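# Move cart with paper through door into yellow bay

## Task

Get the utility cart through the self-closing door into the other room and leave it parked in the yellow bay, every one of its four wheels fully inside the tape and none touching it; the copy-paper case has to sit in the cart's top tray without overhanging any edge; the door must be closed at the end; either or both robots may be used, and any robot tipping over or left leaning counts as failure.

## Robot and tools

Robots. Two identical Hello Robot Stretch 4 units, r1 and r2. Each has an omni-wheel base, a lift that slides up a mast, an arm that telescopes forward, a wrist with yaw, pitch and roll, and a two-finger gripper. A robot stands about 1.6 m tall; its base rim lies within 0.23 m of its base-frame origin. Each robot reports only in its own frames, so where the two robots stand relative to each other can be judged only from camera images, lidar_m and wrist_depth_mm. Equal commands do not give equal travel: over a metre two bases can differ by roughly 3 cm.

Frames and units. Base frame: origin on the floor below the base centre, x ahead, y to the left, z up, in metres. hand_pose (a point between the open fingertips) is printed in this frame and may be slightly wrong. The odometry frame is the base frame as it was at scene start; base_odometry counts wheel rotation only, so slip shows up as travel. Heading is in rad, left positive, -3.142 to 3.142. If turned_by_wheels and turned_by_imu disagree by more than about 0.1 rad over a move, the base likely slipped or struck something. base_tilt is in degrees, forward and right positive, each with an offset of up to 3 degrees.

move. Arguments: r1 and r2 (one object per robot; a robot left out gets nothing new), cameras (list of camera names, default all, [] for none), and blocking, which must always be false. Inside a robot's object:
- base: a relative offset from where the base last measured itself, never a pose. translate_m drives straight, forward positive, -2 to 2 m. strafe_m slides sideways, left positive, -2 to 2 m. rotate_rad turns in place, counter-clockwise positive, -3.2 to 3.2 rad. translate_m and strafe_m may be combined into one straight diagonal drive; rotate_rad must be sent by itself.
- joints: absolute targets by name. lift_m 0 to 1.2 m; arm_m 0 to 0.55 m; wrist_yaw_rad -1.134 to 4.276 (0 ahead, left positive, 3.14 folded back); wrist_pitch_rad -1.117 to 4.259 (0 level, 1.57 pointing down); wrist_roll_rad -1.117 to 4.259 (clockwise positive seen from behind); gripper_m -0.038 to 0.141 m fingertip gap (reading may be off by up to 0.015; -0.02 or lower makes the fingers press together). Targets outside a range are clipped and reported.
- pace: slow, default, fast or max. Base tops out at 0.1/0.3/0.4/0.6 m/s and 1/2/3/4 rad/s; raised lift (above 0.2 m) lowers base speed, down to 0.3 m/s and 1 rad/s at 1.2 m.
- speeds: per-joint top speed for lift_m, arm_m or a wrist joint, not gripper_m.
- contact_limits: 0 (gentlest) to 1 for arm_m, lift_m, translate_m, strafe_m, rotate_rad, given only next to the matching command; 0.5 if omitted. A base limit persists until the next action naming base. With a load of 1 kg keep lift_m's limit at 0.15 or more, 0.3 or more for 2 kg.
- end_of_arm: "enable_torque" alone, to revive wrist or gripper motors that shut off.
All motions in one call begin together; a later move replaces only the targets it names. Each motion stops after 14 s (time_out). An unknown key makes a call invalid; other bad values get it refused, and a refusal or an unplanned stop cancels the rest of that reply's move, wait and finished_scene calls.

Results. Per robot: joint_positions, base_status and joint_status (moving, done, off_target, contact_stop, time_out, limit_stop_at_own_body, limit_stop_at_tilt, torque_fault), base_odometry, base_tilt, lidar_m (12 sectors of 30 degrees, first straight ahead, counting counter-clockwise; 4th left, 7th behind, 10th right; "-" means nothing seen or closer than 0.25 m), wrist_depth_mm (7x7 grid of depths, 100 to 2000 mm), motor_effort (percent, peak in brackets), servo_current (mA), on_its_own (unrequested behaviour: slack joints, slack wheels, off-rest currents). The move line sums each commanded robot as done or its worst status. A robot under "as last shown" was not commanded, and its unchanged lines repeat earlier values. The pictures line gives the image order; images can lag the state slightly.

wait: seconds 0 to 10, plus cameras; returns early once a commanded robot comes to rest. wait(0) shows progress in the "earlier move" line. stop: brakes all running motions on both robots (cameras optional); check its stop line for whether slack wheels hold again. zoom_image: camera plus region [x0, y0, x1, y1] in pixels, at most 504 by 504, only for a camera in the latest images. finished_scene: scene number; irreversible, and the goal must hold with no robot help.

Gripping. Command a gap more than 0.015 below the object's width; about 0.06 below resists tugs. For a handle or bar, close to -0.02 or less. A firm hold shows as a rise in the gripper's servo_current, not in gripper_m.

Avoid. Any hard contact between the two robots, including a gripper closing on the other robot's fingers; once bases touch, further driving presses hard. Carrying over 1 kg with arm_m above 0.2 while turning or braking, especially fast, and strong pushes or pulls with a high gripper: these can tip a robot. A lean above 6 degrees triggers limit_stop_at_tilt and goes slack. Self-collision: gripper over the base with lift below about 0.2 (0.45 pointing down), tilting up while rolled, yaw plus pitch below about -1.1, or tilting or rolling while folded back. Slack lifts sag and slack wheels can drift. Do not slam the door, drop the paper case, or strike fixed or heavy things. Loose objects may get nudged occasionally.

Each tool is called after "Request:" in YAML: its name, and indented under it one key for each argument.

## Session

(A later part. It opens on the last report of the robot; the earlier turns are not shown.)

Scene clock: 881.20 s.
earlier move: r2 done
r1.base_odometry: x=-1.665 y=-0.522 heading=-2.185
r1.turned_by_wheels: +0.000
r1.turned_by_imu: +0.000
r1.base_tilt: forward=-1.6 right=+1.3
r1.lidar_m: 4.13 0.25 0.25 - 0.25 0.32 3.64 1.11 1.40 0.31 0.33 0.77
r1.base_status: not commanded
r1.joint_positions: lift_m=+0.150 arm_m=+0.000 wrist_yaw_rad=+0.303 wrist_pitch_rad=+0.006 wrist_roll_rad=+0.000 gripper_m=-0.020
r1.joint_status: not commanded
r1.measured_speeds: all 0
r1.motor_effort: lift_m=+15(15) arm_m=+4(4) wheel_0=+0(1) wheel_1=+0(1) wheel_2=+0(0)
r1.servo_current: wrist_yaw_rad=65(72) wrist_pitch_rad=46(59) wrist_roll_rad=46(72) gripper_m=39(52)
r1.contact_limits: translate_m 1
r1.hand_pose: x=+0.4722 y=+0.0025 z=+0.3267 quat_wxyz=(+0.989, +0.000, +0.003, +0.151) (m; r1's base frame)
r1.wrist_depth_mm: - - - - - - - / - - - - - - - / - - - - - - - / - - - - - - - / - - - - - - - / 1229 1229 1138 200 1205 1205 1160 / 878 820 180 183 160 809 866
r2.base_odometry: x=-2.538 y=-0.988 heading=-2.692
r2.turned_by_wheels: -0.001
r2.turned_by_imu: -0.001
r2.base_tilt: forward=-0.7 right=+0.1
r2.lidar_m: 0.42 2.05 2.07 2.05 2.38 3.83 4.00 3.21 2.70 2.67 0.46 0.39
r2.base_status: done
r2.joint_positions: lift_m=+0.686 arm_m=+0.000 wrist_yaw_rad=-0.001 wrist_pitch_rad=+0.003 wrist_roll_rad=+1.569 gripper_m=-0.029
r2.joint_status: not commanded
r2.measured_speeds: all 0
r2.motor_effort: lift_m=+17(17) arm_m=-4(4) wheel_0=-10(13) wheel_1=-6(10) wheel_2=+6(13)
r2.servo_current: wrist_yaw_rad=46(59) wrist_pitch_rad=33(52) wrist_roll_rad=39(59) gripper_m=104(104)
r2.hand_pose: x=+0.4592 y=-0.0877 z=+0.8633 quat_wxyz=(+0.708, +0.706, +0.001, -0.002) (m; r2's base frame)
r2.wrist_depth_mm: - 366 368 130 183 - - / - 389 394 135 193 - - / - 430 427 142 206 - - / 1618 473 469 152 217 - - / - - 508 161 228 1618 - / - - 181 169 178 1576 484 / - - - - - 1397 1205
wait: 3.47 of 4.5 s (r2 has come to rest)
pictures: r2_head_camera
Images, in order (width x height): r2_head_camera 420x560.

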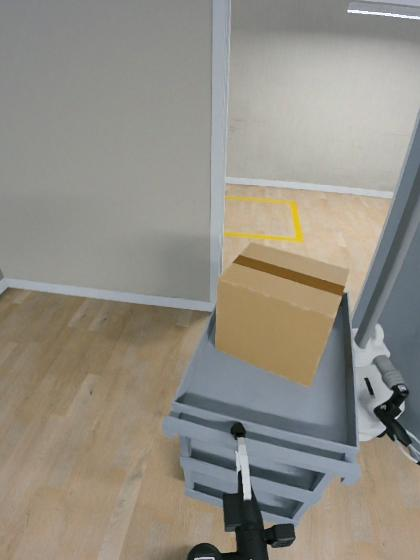

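Request:
move:
  r2: {"base":{"translate_m":0.2,"strafe_m":-0.04},"pace":"slow"}
  blocking: false
  cameras: []

Request:
wait:
  seconds: 4.5
  cameras: ["r2_head_camera"]

Scene clock: 889.03 s.
move: r2 moving
r1: as last shown
r1.turned_by_imu: -0.001
r1.lidar_m: 4.12 0.27 0.25 - 0.25 0.31 3.62 1.14 0.72 0.28 0.39 0.82
r1.motor_effort: lift_m=+15(15) arm_m=+4(4) wheel_0=+0(1) wheel_1=+0(0) wheel_2=+0(0)
r1.servo_current: wrist_yaw_rad=59(59) wrist_pitch_rad=52(52) wrist_roll_rad=52(72) gripper_m=46(46)
r1.contact_limits: translate_m 1
r1.wrist_depth_mm: - - - - - - - / - - - - - - - / - - - - - - - / - - - - - - - / - - - - - - - / 1205 1229 1138 199 1229 1205 1205 / 866 831 180 183 161 809 854
r2.base_odometry: x=-2.549 y=-0.991 heading=-2.691
r2.turned_by_wheels: +0.000
r2.turned_by_imu: +0.001
r2.base_tilt: forward=-0.7 right=+0.1
r2.lidar_m: 0.43 2.00 2.07 2.07 2.32 3.81 4.01 3.21 2.70 2.67 0.45 0.40
r2.base_status: translate_m moving; strafe_m moving
r2.joint_positions: lift_m=+0.686 arm_m=+0.000 wrist_yaw_rad=-0.001 wrist_pitch_rad=+0.003 wrist_roll_rad=+1.569 gripper_m=-0.029
r2.joint_status: not commanded
r2.measured_speeds: translate_m=+0.046 strafe_m=-0.009 rotate_rad=+0.000 lift_m=+0.000 arm_m=+0.000 wrist_yaw_rad=+0.000 wrist_pitch_rad=+0.000 wrist_roll_rad=+0.000
r2.motor_effort: lift_m=+17(17) arm_m=-3(4) wheel_0=+8(11) wheel_1=+7(7) wheel_2=-12(12)
r2.servo_current: wrist_yaw_rad=46(52) wrist_pitch_rad=39(52) wrist_roll_rad=52(52) gripper_m=98(98)
r2.hand_pose: x=+0.4592 y=-0.0878 z=+0.8633 quat_wxyz=(+0.708, +0.706, +0.001, -0.002) (m; r2's base frame)
r2.wrist_depth_mm: - 362 366 126 179 - - / - 392 392 130 190 - - / - 433 424 139 202 - - / 1576 466 469 149 214 - - / - - 512 157 226 1661 - / - - 181 167 178 1618 496 / - - - - - 1430 1205
pictures: none
No camera images: "cameras" was empty.

Scene clock: 891.83 s.
earlier move: r2 done
r1.base_odometry: x=-1.665 y=-0.522 heading=-2.185
r1.turned_by_wheels: +0.000
r1.turned_by_imu: +0.000
r1.base_tilt: forward=-1.6 right=+1.3
r1.lidar_m: 4.10 0.25 0.25 - 0.25 0.32 3.67 1.12 0.25 0.25 0.31 0.96
r1.base_status: not commanded
r1.joint_positions: lift_m=+0.150 arm_m=+0.000 wrist_yaw_rad=+0.303 wrist_pitch_rad=+0.006 wrist_roll_rad=+0.000 gripper_m=-0.020
r1.joint_status: not commanded
r1.measured_speeds: all 0
r1.motor_effort: lift_m=+15(15) arm_m=+4(4) wheel_0=+0(1) wheel_1=+0(0) wheel_2=+0(0)
r1.servo_current: wrist_yaw_rad=46(65) wrist_pitch_rad=39(59) wrist_roll_rad=39(72) gripper_m=46(52)
r1.contact_limits: translate_m 1
r1.hand_pose: x=+0.4722 y=+0.0025 z=+0.3267 quat_wxyz=(+0.989, +0.000, +0.003, +0.151) (m; r1's base frame)
r1.wrist_depth_mm: - - - - - - - / - - - - - - - / - - - - - - - / - - - - - - - / - - - - - - - / 1205 1229 1118 199 1205 1205 1182 / 878 831 180 183 161 820 842
r2.base_odometry: x=-2.735 y=-1.039 heading=-2.692
r2.turned_by_wheels: -0.001
r2.turned_by_imu: +0.000
r2.base_tilt: forward=-0.7 right=+0.1
r2.lidar_m: 0.42 1.82 2.11 2.08 2.31 3.84 - 3.25 2.69 2.68 0.40 0.36
r2.base_status: done
r2.joint_positions: lift_m=+0.686 arm_m=+0.000 wrist_yaw_rad=-0.004 wrist_pitch_rad=+0.003 wrist_roll_rad=+1.569 gripper_m=-0.029
r2.joint_status: not commanded
r2.measured_speeds: all 0
r2.motor_effort: lift_m=+17(17) arm_m=+3(4) wheel_0=+1(16) wheel_1=+3(9) wheel_2=-9(13)
r2.servo_current: wrist_yaw_rad=39(59) wrist_pitch_rad=46(52) wrist_roll_rad=46(59) gripper_m=91(104)
r2.hand_pose: x=+0.4589 y=-0.0886 z=+0.8633 quat_wxyz=(+0.708, +0.706, +0.000, -0.003) (m; r2's base frame)
r2.wrist_depth_mm: - 345 345 105 160 - - / - 384 387 115 172 - - / - 442 436 121 187 - - / - 1336 488 133 204 - - / - - - 149 224 1397 496 / - - 180 166 178 1464 1229 / - 136 - - 273 317 1098
wait: 2.80 of 4.5 s (r2 has come to rest)
pictures: r2_head_camera
Images, in order (width x height): r2_head_camera 420x560.

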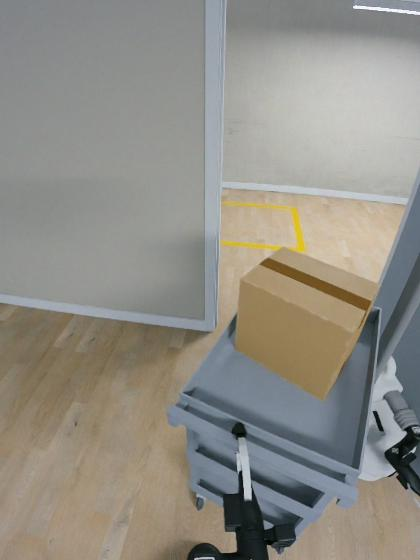

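Request:
move:
  r2: {"base":{"translate_m":-0.25,"strafe_m":0.0},"pace":"slow"}
  blocking: false
  cameras: []

Request:
wait:
  seconds: 4.5
  cameras: []

Request:
move:
  r2: {"joints":{"gripper_m":0.1}}
  blocking: false
  cameras: []

Request:
wait:
  seconds: 2
  cameras: []

Request:
move:
  r2: {"base":{"strafe_m":-0.027}}
  blocking: false
  cameras: []

Request:
wait:
  seconds: 1.5
  cameras: []

Request:
move:
  r2: {"joints":{"gripper_m":-0.03}}
  blocking: false
  cameras: []

Request:
wait:
  seconds: 2
  cameras: ["r2_head_camera"]

Scene clock: 904.37 s.
move: r2 moving
r1: as last shown
r1.lidar_m: 4.11 0.26 0.25 - 0.25 0.30 3.61 1.11 0.25 0.25 0.29 0.98
r1.servo_current: wrist_yaw_rad=65(65) wrist_pitch_rad=46(52) wrist_roll_rad=39(72) gripper_m=46(52)
r1.contact_limits: translate_m 1
r1.wrist_depth_mm: - - - - - - - / - - - - - - - / - - - - - - - / - - - - - - - / - - - - - - - / 1205 1205 1138 199 1205 1205 1182 / 866 831 180 183 161 820 866
r2.base_odometry: x=-2.724 y=-1.034 heading=-2.693
r2.turned_by_wheels: +0.000
r2.turned_by_imu: +0.000
r2.base_tilt: forward=-0.7 right=+0.0
r2.lidar_m: 0.43 1.80 2.09 2.08 2.37 3.81 - 3.22 2.67 2.66 0.39 0.37
r2.base_status: translate_m moving; strafe_m moving
r2.joint_positions: lift_m=+0.686 arm_m=+0.000 wrist_yaw_rad=-0.004 wrist_pitch_rad=+0.003 wrist_roll_rad=+1.569 gripper_m=-0.029
r2.joint_status: not commanded
r2.measured_speeds: translate_m=-0.049 strafe_m=+0.000 rotate_rad=+0.004 lift_m=+0.000 arm_m=+0.000 wrist_yaw_rad=+0.000 wrist_pitch_rad=+0.000 wrist_roll_rad=+0.000
r2.motor_effort: lift_m=+17(17) arm_m=+4(4) wheel_0=-12(14) wheel_1=-8(9) wheel_2=+10(10)
r2.servo_current: wrist_yaw_rad=59(59) wrist_pitch_rad=39(46) wrist_roll_rad=52(59) gripper_m=91(98)
r2.hand_pose: x=+0.4589 y=-0.0886 z=+0.8633 quat_wxyz=(+0.708, +0.706, +0.000, -0.003) (m; r2's base frame)
r2.wrist_depth_mm: - 347 349 104 161 - - / - 384 387 116 173 - - / - 442 433 123 187 - - / - 521 492 134 205 - - / - - - 150 224 1397 496 / - - 180 166 177 1464 1182 / - 136 - - 273 320 1078
pictures: none
No camera images: "cameras" was empty.

Scene clock: 907.67 s.
earlier move: r2 done
r1.base_odometry: x=-1.665 y=-0.522 heading=-2.185
r1.turned_by_wheels: +0.000
r1.turned_by_imu: +0.000
r1.base_tilt: forward=-1.5 right=+1.3
r1.lidar_m: 4.11 0.25 0.25 - 0.25 0.31 3.65 1.11 1.41 0.29 0.33 0.63
r1.base_status: not commanded
r1.joint_positions: lift_m=+0.150 arm_m=+0.000 wrist_yaw_rad=+0.303 wrist_pitch_rad=+0.006 wrist_roll_rad=+0.000 gripper_m=-0.020
r1.joint_status: not commanded
r1.measured_speeds: all 0
r1.motor_effort: lift_m=+15(15) arm_m=+4(4) wheel_0=-1(1) wheel_1=+0(0) wheel_2=+0(0)
r1.servo_current: wrist_yaw_rad=59(72) wrist_pitch_rad=52(59) wrist_roll_rad=26(72) gripper_m=46(52)
r1.contact_limits: translate_m 1
r1.hand_pose: x=+0.4722 y=+0.0025 z=+0.3267 quat_wxyz=(+0.989, +0.000, +0.003, +0.151) (m; r1's base frame)
r1.wrist_depth_mm: - - - - - - - / - - - - - - - / - - - - - - - / - - - - - - - / - - - - - - - / 1229 1229 1118 198 1229 1205 1205 / 878 831 180 183 161 809 854
r2.base_odometry: x=-2.510 y=-0.930 heading=-2.693
r2.turned_by_wheels: -0.001
r2.turned_by_imu: +0.000
r2.base_tilt: forward=-0.6 right=+0.1
r2.lidar_m: 0.43 2.07 2.13 2.12 2.38 3.87 3.99 3.14 2.64 2.61 0.46 0.39
r2.base_status: done
r2.joint_positions: lift_m=+0.686 arm_m=+0.000 wrist_yaw_rad=-0.004 wrist_pitch_rad=+0.003 wrist_roll_rad=+1.569 gripper_m=-0.029
r2.joint_status: not commanded
r2.measured_speeds: all 0
r2.motor_effort: lift_m=+17(17) arm_m=-3(4) wheel_0=-10(16) wheel_1=-5(9) wheel_2=+4(13)
r2.servo_current: wrist_yaw_rad=39(59) wrist_pitch_rad=39(52) wrist_roll_rad=46(59) gripper_m=98(98)
r2.hand_pose: x=+0.4589 y=-0.0885 z=+0.8633 quat_wxyz=(+0.708, +0.706, +0.000, -0.002) (m; r2's base frame)
r2.wrist_depth_mm: - 452 439 137 193 - - / - 397 397 143 201 - - / 1661 433 427 150 208 - - / 1618 473 462 157 218 - - / - 492 496 164 229 - - / - - 180 171 178 1576 488 / - - - - - 1397 1182
wait: 3.30 of 4.5 s (r2 has come to rest)
pictures: none
No camera images: "cameras" was empty.

Scene clock: 908.17 s.
move: r2 moving
r1: as last shown
r1.base_tilt: forward=-1.6 right=+1.3
r1.lidar_m: 4.13 0.27 0.25 - 0.25 0.30 3.63 1.12 1.42 0.31 0.35 0.65
r1.motor_effort: lift_m=+15(15) arm_m=+4(4) wheel_0=+0(1) wheel_1=+0(0) wheel_2=+0(0)
r1.servo_current: wrist_yaw_rad=39(59) wrist_pitch_rad=39(52) wrist_roll_rad=52(59) gripper_m=46(52)
r1.contact_limits: translate_m 1
r1.wrist_depth_mm: - - - - - - - / - - - - - - - / - - - - - - - / - - - - - - - / - - - - - - - / 1229 1205 1138 200 1205 1205 1182 / 878 820 180 183 161 820 854
r2.base_odometry: x=-2.510 y=-0.930 heading=-2.693
r2.turned_by_wheels: +0.000
r2.turned_by_imu: +0.000
r2.base_tilt: forward=-0.7 right=+0.1
r2.lidar_m: 0.42 2.08 2.13 2.10 2.42 3.88 3.98 3.16 2.63 2.61 0.49 0.42
r2.base_status: not commanded
r2.joint_positions: lift_m=+0.686 arm_m=+0.000 wrist_yaw_rad=-0.005 wrist_pitch_rad=+0.003 wrist_roll_rad=+1.569 gripper_m=-0.003
r2.joint_status: gripper_m moving
r2.measured_speeds: all 0
r2.motor_effort: lift_m=+17(17) arm_m=-3(4) wheel_0=-9(11) wheel_1=-4(5) wheel_2=+1(4)
r2.servo_current: wrist_yaw_rad=52(52) wrist_pitch_rad=39(46) wrist_roll_rad=39(65) gripper_m=104(111)
r2.hand_pose: x=+0.4589 y=-0.0888 z=+0.8633 quat_wxyz=(+0.708, +0.706, -0.001, -0.003) (m; r2's base frame)
r2.wrist_depth_mm: - 462 445 140 195 - - / - 399 399 145 203 759 - / 1618 436 433 153 212 - - / 1661 473 466 160 222 - - / - 496 504 169 232 1708 - / - - 179 174 183 1618 496 / - - - - - 1537 1182
pictures: none
No camera images: "cameras" was empty.

Scene clock: 909.67 s.
earlier move: r2 done
r1.base_odometry: x=-1.665 y=-0.522 heading=-2.185
r1.turned_by_wheels: +0.000
r1.turned_by_imu: +0.000
r1.base_tilt: forward=-1.6 right=+1.3
r1.lidar_m: 4.11 0.25 0.25 - 0.25 0.32 3.65 1.12 1.40 0.27 0.35 0.64
r1.base_status: not commanded
r1.joint_positions: lift_m=+0.150 arm_m=+0.000 wrist_yaw_rad=+0.303 wrist_pitch_rad=+0.006 wrist_roll_rad=+0.000 gripper_m=-0.020
r1.joint_status: not commanded
r1.measured_speeds: all 0
r1.motor_effort: lift_m=+15(15) arm_m=+3(4) wheel_0=+0(1) wheel_1=+0(0) wheel_2=+0(0)
r1.servo_current: wrist_yaw_rad=46(65) wrist_pitch_rad=46(52) wrist_roll_rad=59(59) gripper_m=39(52)
r1.contact_limits: translate_m 1
r1.hand_pose: x=+0.4722 y=+0.0025 z=+0.3267 quat_wxyz=(+0.989, +0.000, +0.003, +0.151) (m; r1's base frame)
r1.wrist_depth_mm: - - - - - - - / - - - - - - - / - - - - - - - / - - - - - - - / - - - - - - - / 1205 1255 1138 199 1205 1182 1182 / 866 831 180 183 161 820 854
r2.base_odometry: x=-2.510 y=-0.930 heading=-2.693
r2.turned_by_wheels: +0.000
r2.turned_by_imu: +0.000
r2.base_tilt: forward=-0.7 right=+0.0
r2.lidar_m: 0.43 2.10 2.14 2.12 2.41 3.92 4.00 3.14 2.63 2.62 0.48 0.41
r2.base_status: not commanded
r2.joint_positions: lift_m=+0.686 arm_m=+0.000 wrist_yaw_rad=-0.005 wrist_pitch_rad=+0.003 wrist_roll_rad=+1.569 gripper_m=+0.100
r2.joint_status: all done
r2.measured_speeds: all 0
r2.motor_effort: lift_m=+17(17) arm_m=-3(4) wheel_0=-6(11) wheel_1=-3(5) wheel_2=+1(4)
r2.servo_current: wrist_yaw_rad=46(59) wrist_pitch_rad=39(52) wrist_roll_rad=46(65) gripper_m=46(130)
r2.hand_pose: x=+0.4589 y=-0.0888 z=+0.8633 quat_wxyz=(+0.708, +0.706, -0.001, -0.003) (m; r2's base frame)
r2.wrist_depth_mm: - 459 433 144 200 - - / - 402 402 151 208 778 - / 1618 442 436 158 217 - - / 1661 480 469 167 227 - - / - 508 508 175 237 1661 - / - - 186 180 187 1661 496 / - - - - 257 1618 1182
wait: 1.50 of 2 s (r2 has come to rest)
pictures: none
No camera images: "cameras" was empty.

Scene clock: 910.17 s.
move: r2 moving
r1: as last shown
r1.lidar_m: 4.13 0.25 0.25 - 0.25 0.29 3.63 1.11 1.43 0.27 0.32 0.63
r1.motor_effort: lift_m=+15(15) arm_m=+4(4) wheel_0=+0(1) wheel_1=+0(0) wheel_2=+0(0)
r1.servo_current: wrist_yaw_rad=39(59) wrist_pitch_rad=46(52) wrist_roll_rad=65(65) gripper_m=39(52)
r1.contact_limits: translate_m 1
r1.wrist_depth_mm: - - - - - - - / - - - - - - - / - - - - - - - / - - - - - - - / - - - - - - - / 1205 1255 1160 199 1229 1229 1182 / 878 842 179 183 161 831 854
r2.base_odometry: x=-2.521 y=-0.908 heading=-2.692
r2.turned_by_wheels: +0.001
r2.turned_by_imu: +0.001
r2.base_tilt: forward=-0.7 right=+0.0
r2.lidar_m: 0.43 2.07 2.15 2.14 2.44 3.97 4.01 3.13 2.60 2.60 0.94 0.42
r2.base_status: strafe_m moving
r2.joint_positions: lift_m=+0.686 arm_m=+0.000 wrist_yaw_rad=+0.005 wrist_pitch_rad=+0.003 wrist_roll_rad=+1.569 gripper_m=+0.100
r2.joint_status: not commanded
r2.measured_speeds: translate_m=+0.000 strafe_m=-0.033 rotate_rad=-0.002 lift_m=+0.000 arm_m=+0.000 wrist_yaw_rad=+0.014 wrist_pitch_rad=+0.000 wrist_roll_rad=+0.000
r2.motor_effort: lift_m=+17(17) arm_m=-3(4) wheel_0=+13(13) wheel_1=+0(9) wheel_2=-1(1)
r2.servo_current: wrist_yaw_rad=46(52) wrist_pitch_rad=39(46) wrist_roll_rad=46(52) gripper_m=52(52)
r2.hand_pose: x=+0.4598 y=-0.0859 z=+0.8633 quat_wxyz=(+0.708, +0.706, +0.003, +0.001) (m; r2's base frame)
r2.wrist_depth_mm: - 389 379 138 192 - - / - 397 402 143 202 759 - / 1618 439 436 152 212 - - / 1618 480 462 160 223 - - / - 504 508 170 234 1661 - / - - 185 178 187 1661 492 / - - - - 258 1499 1182
pictures: none
No camera images: "cameras" was empty.

Scene clock: 910.57 s.
earlier move: r2 done
r1.base_odometry: x=-1.665 y=-0.522 heading=-2.185
r1.turned_by_wheels: +0.000
r1.turned_by_imu: +0.000
r1.base_tilt: forward=-1.6 right=+1.3
r1.lidar_m: 4.11 0.25 0.25 - 0.25 0.31 3.64 1.13 1.43 0.26 0.29 0.62
r1.base_status: not commanded
r1.joint_positions: lift_m=+0.150 arm_m=+0.000 wrist_yaw_rad=+0.303 wrist_pitch_rad=+0.006 wrist_roll_rad=+0.000 gripper_m=-0.020
r1.joint_status: not commanded
r1.measured_speeds: all 0
r1.motor_effort: lift_m=+15(15) arm_m=+4(4) wheel_0=+0(1) wheel_1=+0(0) wheel_2=+0(0)
r1.servo_current: wrist_yaw_rad=52(59) wrist_pitch_rad=46(52) wrist_roll_rad=59(65) gripper_m=46(52)
r1.contact_limits: translate_m 1
r1.hand_pose: x=+0.4722 y=+0.0025 z=+0.3267 quat_wxyz=(+0.989, +0.000, +0.003, +0.151) (m; r1's base frame)
r1.wrist_depth_mm: - - - - - - - / - - - - - - - / - - - - - - - / - - - - - - - / - - - - - - - / 1205 1229 1160 198 1229 1205 1160 / 878 831 180 183 161 820 842
r2.base_odometry: x=-2.521 y=-0.906 heading=-2.692
r2.turned_by_wheels: +0.000
r2.turned_by_imu: +0.000
r2.base_tilt: forward=-0.6 right=+0.1
r2.lidar_m: 0.42 2.09 2.17 2.15 2.43 3.96 3.99 3.15 2.60 2.57 0.97 0.39
r2.base_status: done
r2.joint_positions: lift_m=+0.686 arm_m=+0.000 wrist_yaw_rad=+0.006 wrist_pitch_rad=+0.003 wrist_roll_rad=+1.569 gripper_m=+0.100
r2.joint_status: not commanded
r2.measured_speeds: all 0
r2.motor_effort: lift_m=+17(17) arm_m=-3(4) wheel_0=+10(13) wheel_1=+1(9) wheel_2=+0(1)
r2.servo_current: wrist_yaw_rad=59(59) wrist_pitch_rad=46(46) wrist_roll_rad=52(52) gripper_m=52(52)
r2.hand_pose: x=+0.4598 y=-0.0857 z=+0.8633 quat_wxyz=(+0.708, +0.706, +0.003, +0.001) (m; r2's base frame)
r2.wrist_depth_mm: - 404 394 138 193 - - / - 399 402 145 203 759 - / 1661 439 436 152 213 - - / 1661 473 469 160 224 - - / - 508 508 170 235 1661 - / - - 184 178 189 1576 492 / - - - - 258 1537 1182
wait: 0.40 of 1.5 s (r2 has come to rest)
pictures: none
No camera images: "cameras" was empty.

Scene clock: 911.07 s.
move: r2 moving
r1: as last shown
r1.lidar_m: 4.12 0.26 0.25 - 0.25 0.30 3.62 1.12 1.41 0.28 0.33 0.64
r1.servo_current: wrist_yaw_rad=59(65) wrist_pitch_rad=52(52) wrist_roll_rad=72(72) gripper_m=39(46)
r1.contact_limits: translate_m 1
r1.wrist_depth_mm: - - - - - - - / - - - - - - - / - - - - - - - / - - - - - - - / - - - - - - - / 1229 1255 1118 200 1205 1160 1205 / 878 831 180 183 161 809 854
r2.base_odometry: x=-2.521 y=-0.906 heading=-2.692
r2.turned_by_wheels: +0.000
r2.turned_by_imu: +0.000
r2.base_tilt: forward=-0.7 right=+0.0
r2.lidar_m: 0.42 2.10 2.16 2.13 2.40 3.95 4.01 3.13 2.60 2.58 0.96 0.38
r2.base_status: not commanded
r2.joint_positions: lift_m=+0.686 arm_m=+0.000 wrist_yaw_rad=+0.006 wrist_pitch_rad=+0.003 wrist_roll_rad=+1.569 gripper_m=+0.083
r2.joint_status: gripper_m moving
r2.measured_speeds: all 0
r2.motor_effort: lift_m=+17(17) arm_m=-4(4) wheel_0=+10(10) wheel_1=+1(1) wheel_2=+0(0)
r2.servo_current: wrist_yaw_rad=52(65) wrist_pitch_rad=39(52) wrist_roll_rad=46(59) gripper_m=104(104)
r2.hand_pose: x=+0.4598 y=-0.0857 z=+0.8633 quat_wxyz=(+0.708, +0.706, +0.003, +0.001) (m; r2's base frame)
r2.wrist_depth_mm: - 404 392 139 194 - - / - 397 402 145 204 759 - / 1618 439 436 152 213 - - / 1618 480 469 160 224 - - / - 512 512 171 236 1661 - / - - 184 178 189 1618 492 / - - - - 259 1499 1205
pictures: none
No camera images: "cameras" was empty.

Scene clock: 912.57 s.
earlier move: r2 done
r1.base_odometry: x=-1.665 y=-0.522 heading=-2.185
r1.turned_by_wheels: +0.000
r1.turned_by_imu: +0.000
r1.base_tilt: forward=-1.6 right=+1.3
r1.lidar_m: 4.11 0.26 0.25 - 0.25 0.31 3.65 1.14 1.39 0.29 0.31 0.64
r1.base_status: not commanded
r1.joint_positions: lift_m=+0.150 arm_m=+0.000 wrist_yaw_rad=+0.303 wrist_pitch_rad=+0.006 wrist_roll_rad=+0.000 gripper_m=-0.020
r1.joint_status: not commanded
r1.measured_speeds: all 0
r1.motor_effort: lift_m=+15(15) arm_m=+4(4) wheel_0=+0(1) wheel_1=+0(0) wheel_2=+0(0)
r1.servo_current: wrist_yaw_rad=52(65) wrist_pitch_rad=46(52) wrist_roll_rad=65(72) gripper_m=46(52)
r1.contact_limits: translate_m 1
r1.hand_pose: x=+0.4722 y=+0.0025 z=+0.3267 quat_wxyz=(+0.989, +0.000, +0.003, +0.151) (m; r1's base frame)
r1.wrist_depth_mm: - - - - - - - / - - - - - - - / - - - - - - - / - - - - - - - / - - - - - - - / 1255 1255 1138 199 1182 1182 1160 / 866 842 180 183 161 809 842
r2.base_odometry: x=-2.522 y=-0.906 heading=-2.692
r2.turned_by_wheels: +0.000
r2.turned_by_imu: +0.000
r2.base_tilt: forward=-0.7 right=+0.1
r2.lidar_m: 0.42 2.06 2.14 2.13 2.43 3.98 3.96 3.13 2.62 2.59 0.96 0.41
r2.base_status: not commanded
r2.joint_positions: lift_m=+0.686 arm_m=+0.000 wrist_yaw_rad=+0.006 wrist_pitch_rad=+0.003 wrist_roll_rad=+1.569 gripper_m=-0.028
r2.joint_status: all done
r2.measured_speeds: all 0
r2.motor_effort: lift_m=+17(17) arm_m=-4(4) wheel_0=+7(10) wheel_1=+1(1) wheel_2=+0(1)
r2.servo_current: wrist_yaw_rad=59(65) wrist_pitch_rad=39(52) wrist_roll_rad=46(59) gripper_m=117(221)
r2.hand_pose: x=+0.4598 y=-0.0857 z=+0.8633 quat_wxyz=(+0.708, +0.706, +0.003, +0.001) (m; r2's base frame)
r2.wrist_depth_mm: - 421 399 133 189 - - / - 392 394 139 196 - - / 1661 427 424 147 208 - - / 1661 466 459 154 218 - - / - 496 496 162 227 1661 - / - - 181 169 178 1661 492 / - - - - - 1397 1182
wait: 1.50 of 2 s (r2 has come to rest)
pictures: r2_head_camera
Images, in order (width x height): r2_head_camera 420x560.

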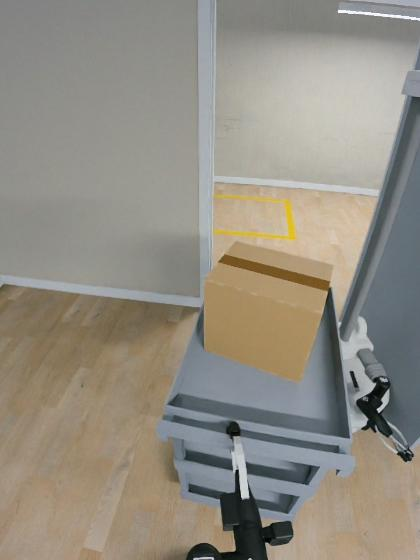

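Request:
move:
  r2: {"base":{"translate_m":0.25,"strafe_m":-0.03},"pace":"slow"}
  blocking: false
  cameras: []

Request:
wait:
  seconds: 4.5
  cameras: ["r2_head_camera"]

Scene clock: 917.40 s.
move: r2 moving
r1: as last shown
r1.lidar_m: 4.13 0.25 0.25 - 0.25 0.30 3.62 1.11 1.39 0.27 0.33 0.65
r1.motor_effort: lift_m=+15(15) arm_m=+4(4) wheel_0=-1(1) wheel_1=+0(0) wheel_2=+0(0)
r1.servo_current: wrist_yaw_rad=39(59) wrist_pitch_rad=46(52) wrist_roll_rad=52(59) gripper_m=33(52)
r1.contact_limits: translate_m 1
r1.wrist_depth_mm: - - - - - - - / - - - - - - - / - - - - - - - / - - - - - - - / - - - - - - - / 1205 1229 1098 198 1205 1205 1160 / 866 842 180 183 161 809 854
r2.base_odometry: x=-2.533 y=-0.910 heading=-2.691
r2.turned_by_wheels: +0.001
r2.turned_by_imu: +0.001
r2.base_tilt: forward=-0.7 right=+0.1
r2.lidar_m: 0.42 2.08 2.16 2.15 2.43 3.94 4.02 3.12 2.61 2.59 0.94 0.41
r2.base_status: translate_m moving; strafe_m moving
r2.joint_positions: lift_m=+0.686 arm_m=+0.000 wrist_yaw_rad=+0.006 wrist_pitch_rad=+0.003 wrist_roll_rad=+1.569 gripper_m=-0.029
r2.joint_status: not commanded
r2.measured_speeds: translate_m=+0.049 strafe_m=-0.006 rotate_rad=+0.001 lift_m=+0.000 arm_m=+0.000 wrist_yaw_rad=+0.000 wrist_pitch_rad=+0.000 wrist_roll_rad=+0.000
r2.motor_effort: lift_m=+17(17) arm_m=-3(4) wheel_0=+12(16) wheel_1=+8(8) wheel_2=-12(12)
r2.servo_current: wrist_yaw_rad=52(59) wrist_pitch_rad=39(46) wrist_roll_rad=52(59) gripper_m=98(124)
r2.hand_pose: x=+0.4598 y=-0.0857 z=+0.8633 quat_wxyz=(+0.708, +0.706, +0.003, +0.001) (m; r2's base frame)
r2.wrist_depth_mm: - 389 375 131 184 - - / - 387 389 136 194 - - / - 430 421 143 205 - - / 1661 469 462 151 216 - - / - 496 504 158 224 - - / - - 182 168 179 1618 496 / - - - - - 1397 1182
pictures: none
No camera images: "cameras" was empty.

Scene clock: 920.70 s.
earlier move: r2 done
r1.base_odometry: x=-1.665 y=-0.522 heading=-2.185
r1.turned_by_wheels: +0.000
r1.turned_by_imu: +0.000
r1.base_tilt: forward=-1.6 right=+1.3
r1.lidar_m: 4.13 0.25 0.25 - 0.25 0.30 3.66 1.13 0.25 0.25 0.27 0.89
r1.base_status: not commanded
r1.joint_positions: lift_m=+0.150 arm_m=+0.000 wrist_yaw_rad=+0.303 wrist_pitch_rad=+0.006 wrist_roll_rad=+0.000 gripper_m=-0.020
r1.joint_status: not commanded
r1.measured_speeds: all 0
r1.motor_effort: lift_m=+15(15) arm_m=+4(4) wheel_0=+0(1) wheel_1=+0(0) wheel_2=+0(0)
r1.servo_current: wrist_yaw_rad=65(72) wrist_pitch_rad=46(59) wrist_roll_rad=59(72) gripper_m=39(52)
r1.contact_limits: translate_m 1
r1.hand_pose: x=+0.4722 y=+0.0025 z=+0.3267 quat_wxyz=(+0.989, +0.000, +0.003, +0.151) (m; r1's base frame)
r1.wrist_depth_mm: - - - - - - - / - - - - - - - / - - - - - - - / - - - - - - - / - - - - - - - / 1229 1255 1118 199 1255 1229 1205 / 878 820 180 183 162 809 854
r2.base_odometry: x=-2.760 y=-0.987 heading=-2.693
r2.turned_by_wheels: -0.001
r2.turned_by_imu: -0.001
r2.base_tilt: forward=-0.7 right=+0.1
r2.lidar_m: 0.43 1.79 2.16 2.14 2.44 3.92 - 3.15 2.64 2.61 0.41 0.39
r2.base_status: done
r2.joint_positions: lift_m=+0.686 arm_m=+0.000 wrist_yaw_rad=-0.005 wrist_pitch_rad=+0.003 wrist_roll_rad=+1.569 gripper_m=-0.029
r2.joint_status: not commanded
r2.measured_speeds: all 0
r2.motor_effort: lift_m=+17(17) arm_m=+4(4) wheel_0=+0(17) wheel_1=+4(9) wheel_2=-10(14)
r2.servo_current: wrist_yaw_rad=52(65) wrist_pitch_rad=39(52) wrist_roll_rad=39(59) gripper_m=98(124)
r2.hand_pose: x=+0.4589 y=-0.0888 z=+0.8633 quat_wxyz=(+0.708, +0.706, -0.001, -0.003) (m; r2's base frame)
r2.wrist_depth_mm: - 355 351 116 172 - - / - 387 389 124 181 - - / - 433 427 132 194 - - / - - 477 143 208 - - / - - - 153 226 1366 512 / - - 182 165 175 1430 1182 / - - - - 262 320 1138
wait: 3.30 of 4.5 s (r2 has come to rest)
pictures: r2_head_camera
Images, in order (width x height): r2_head_camera 420x560.

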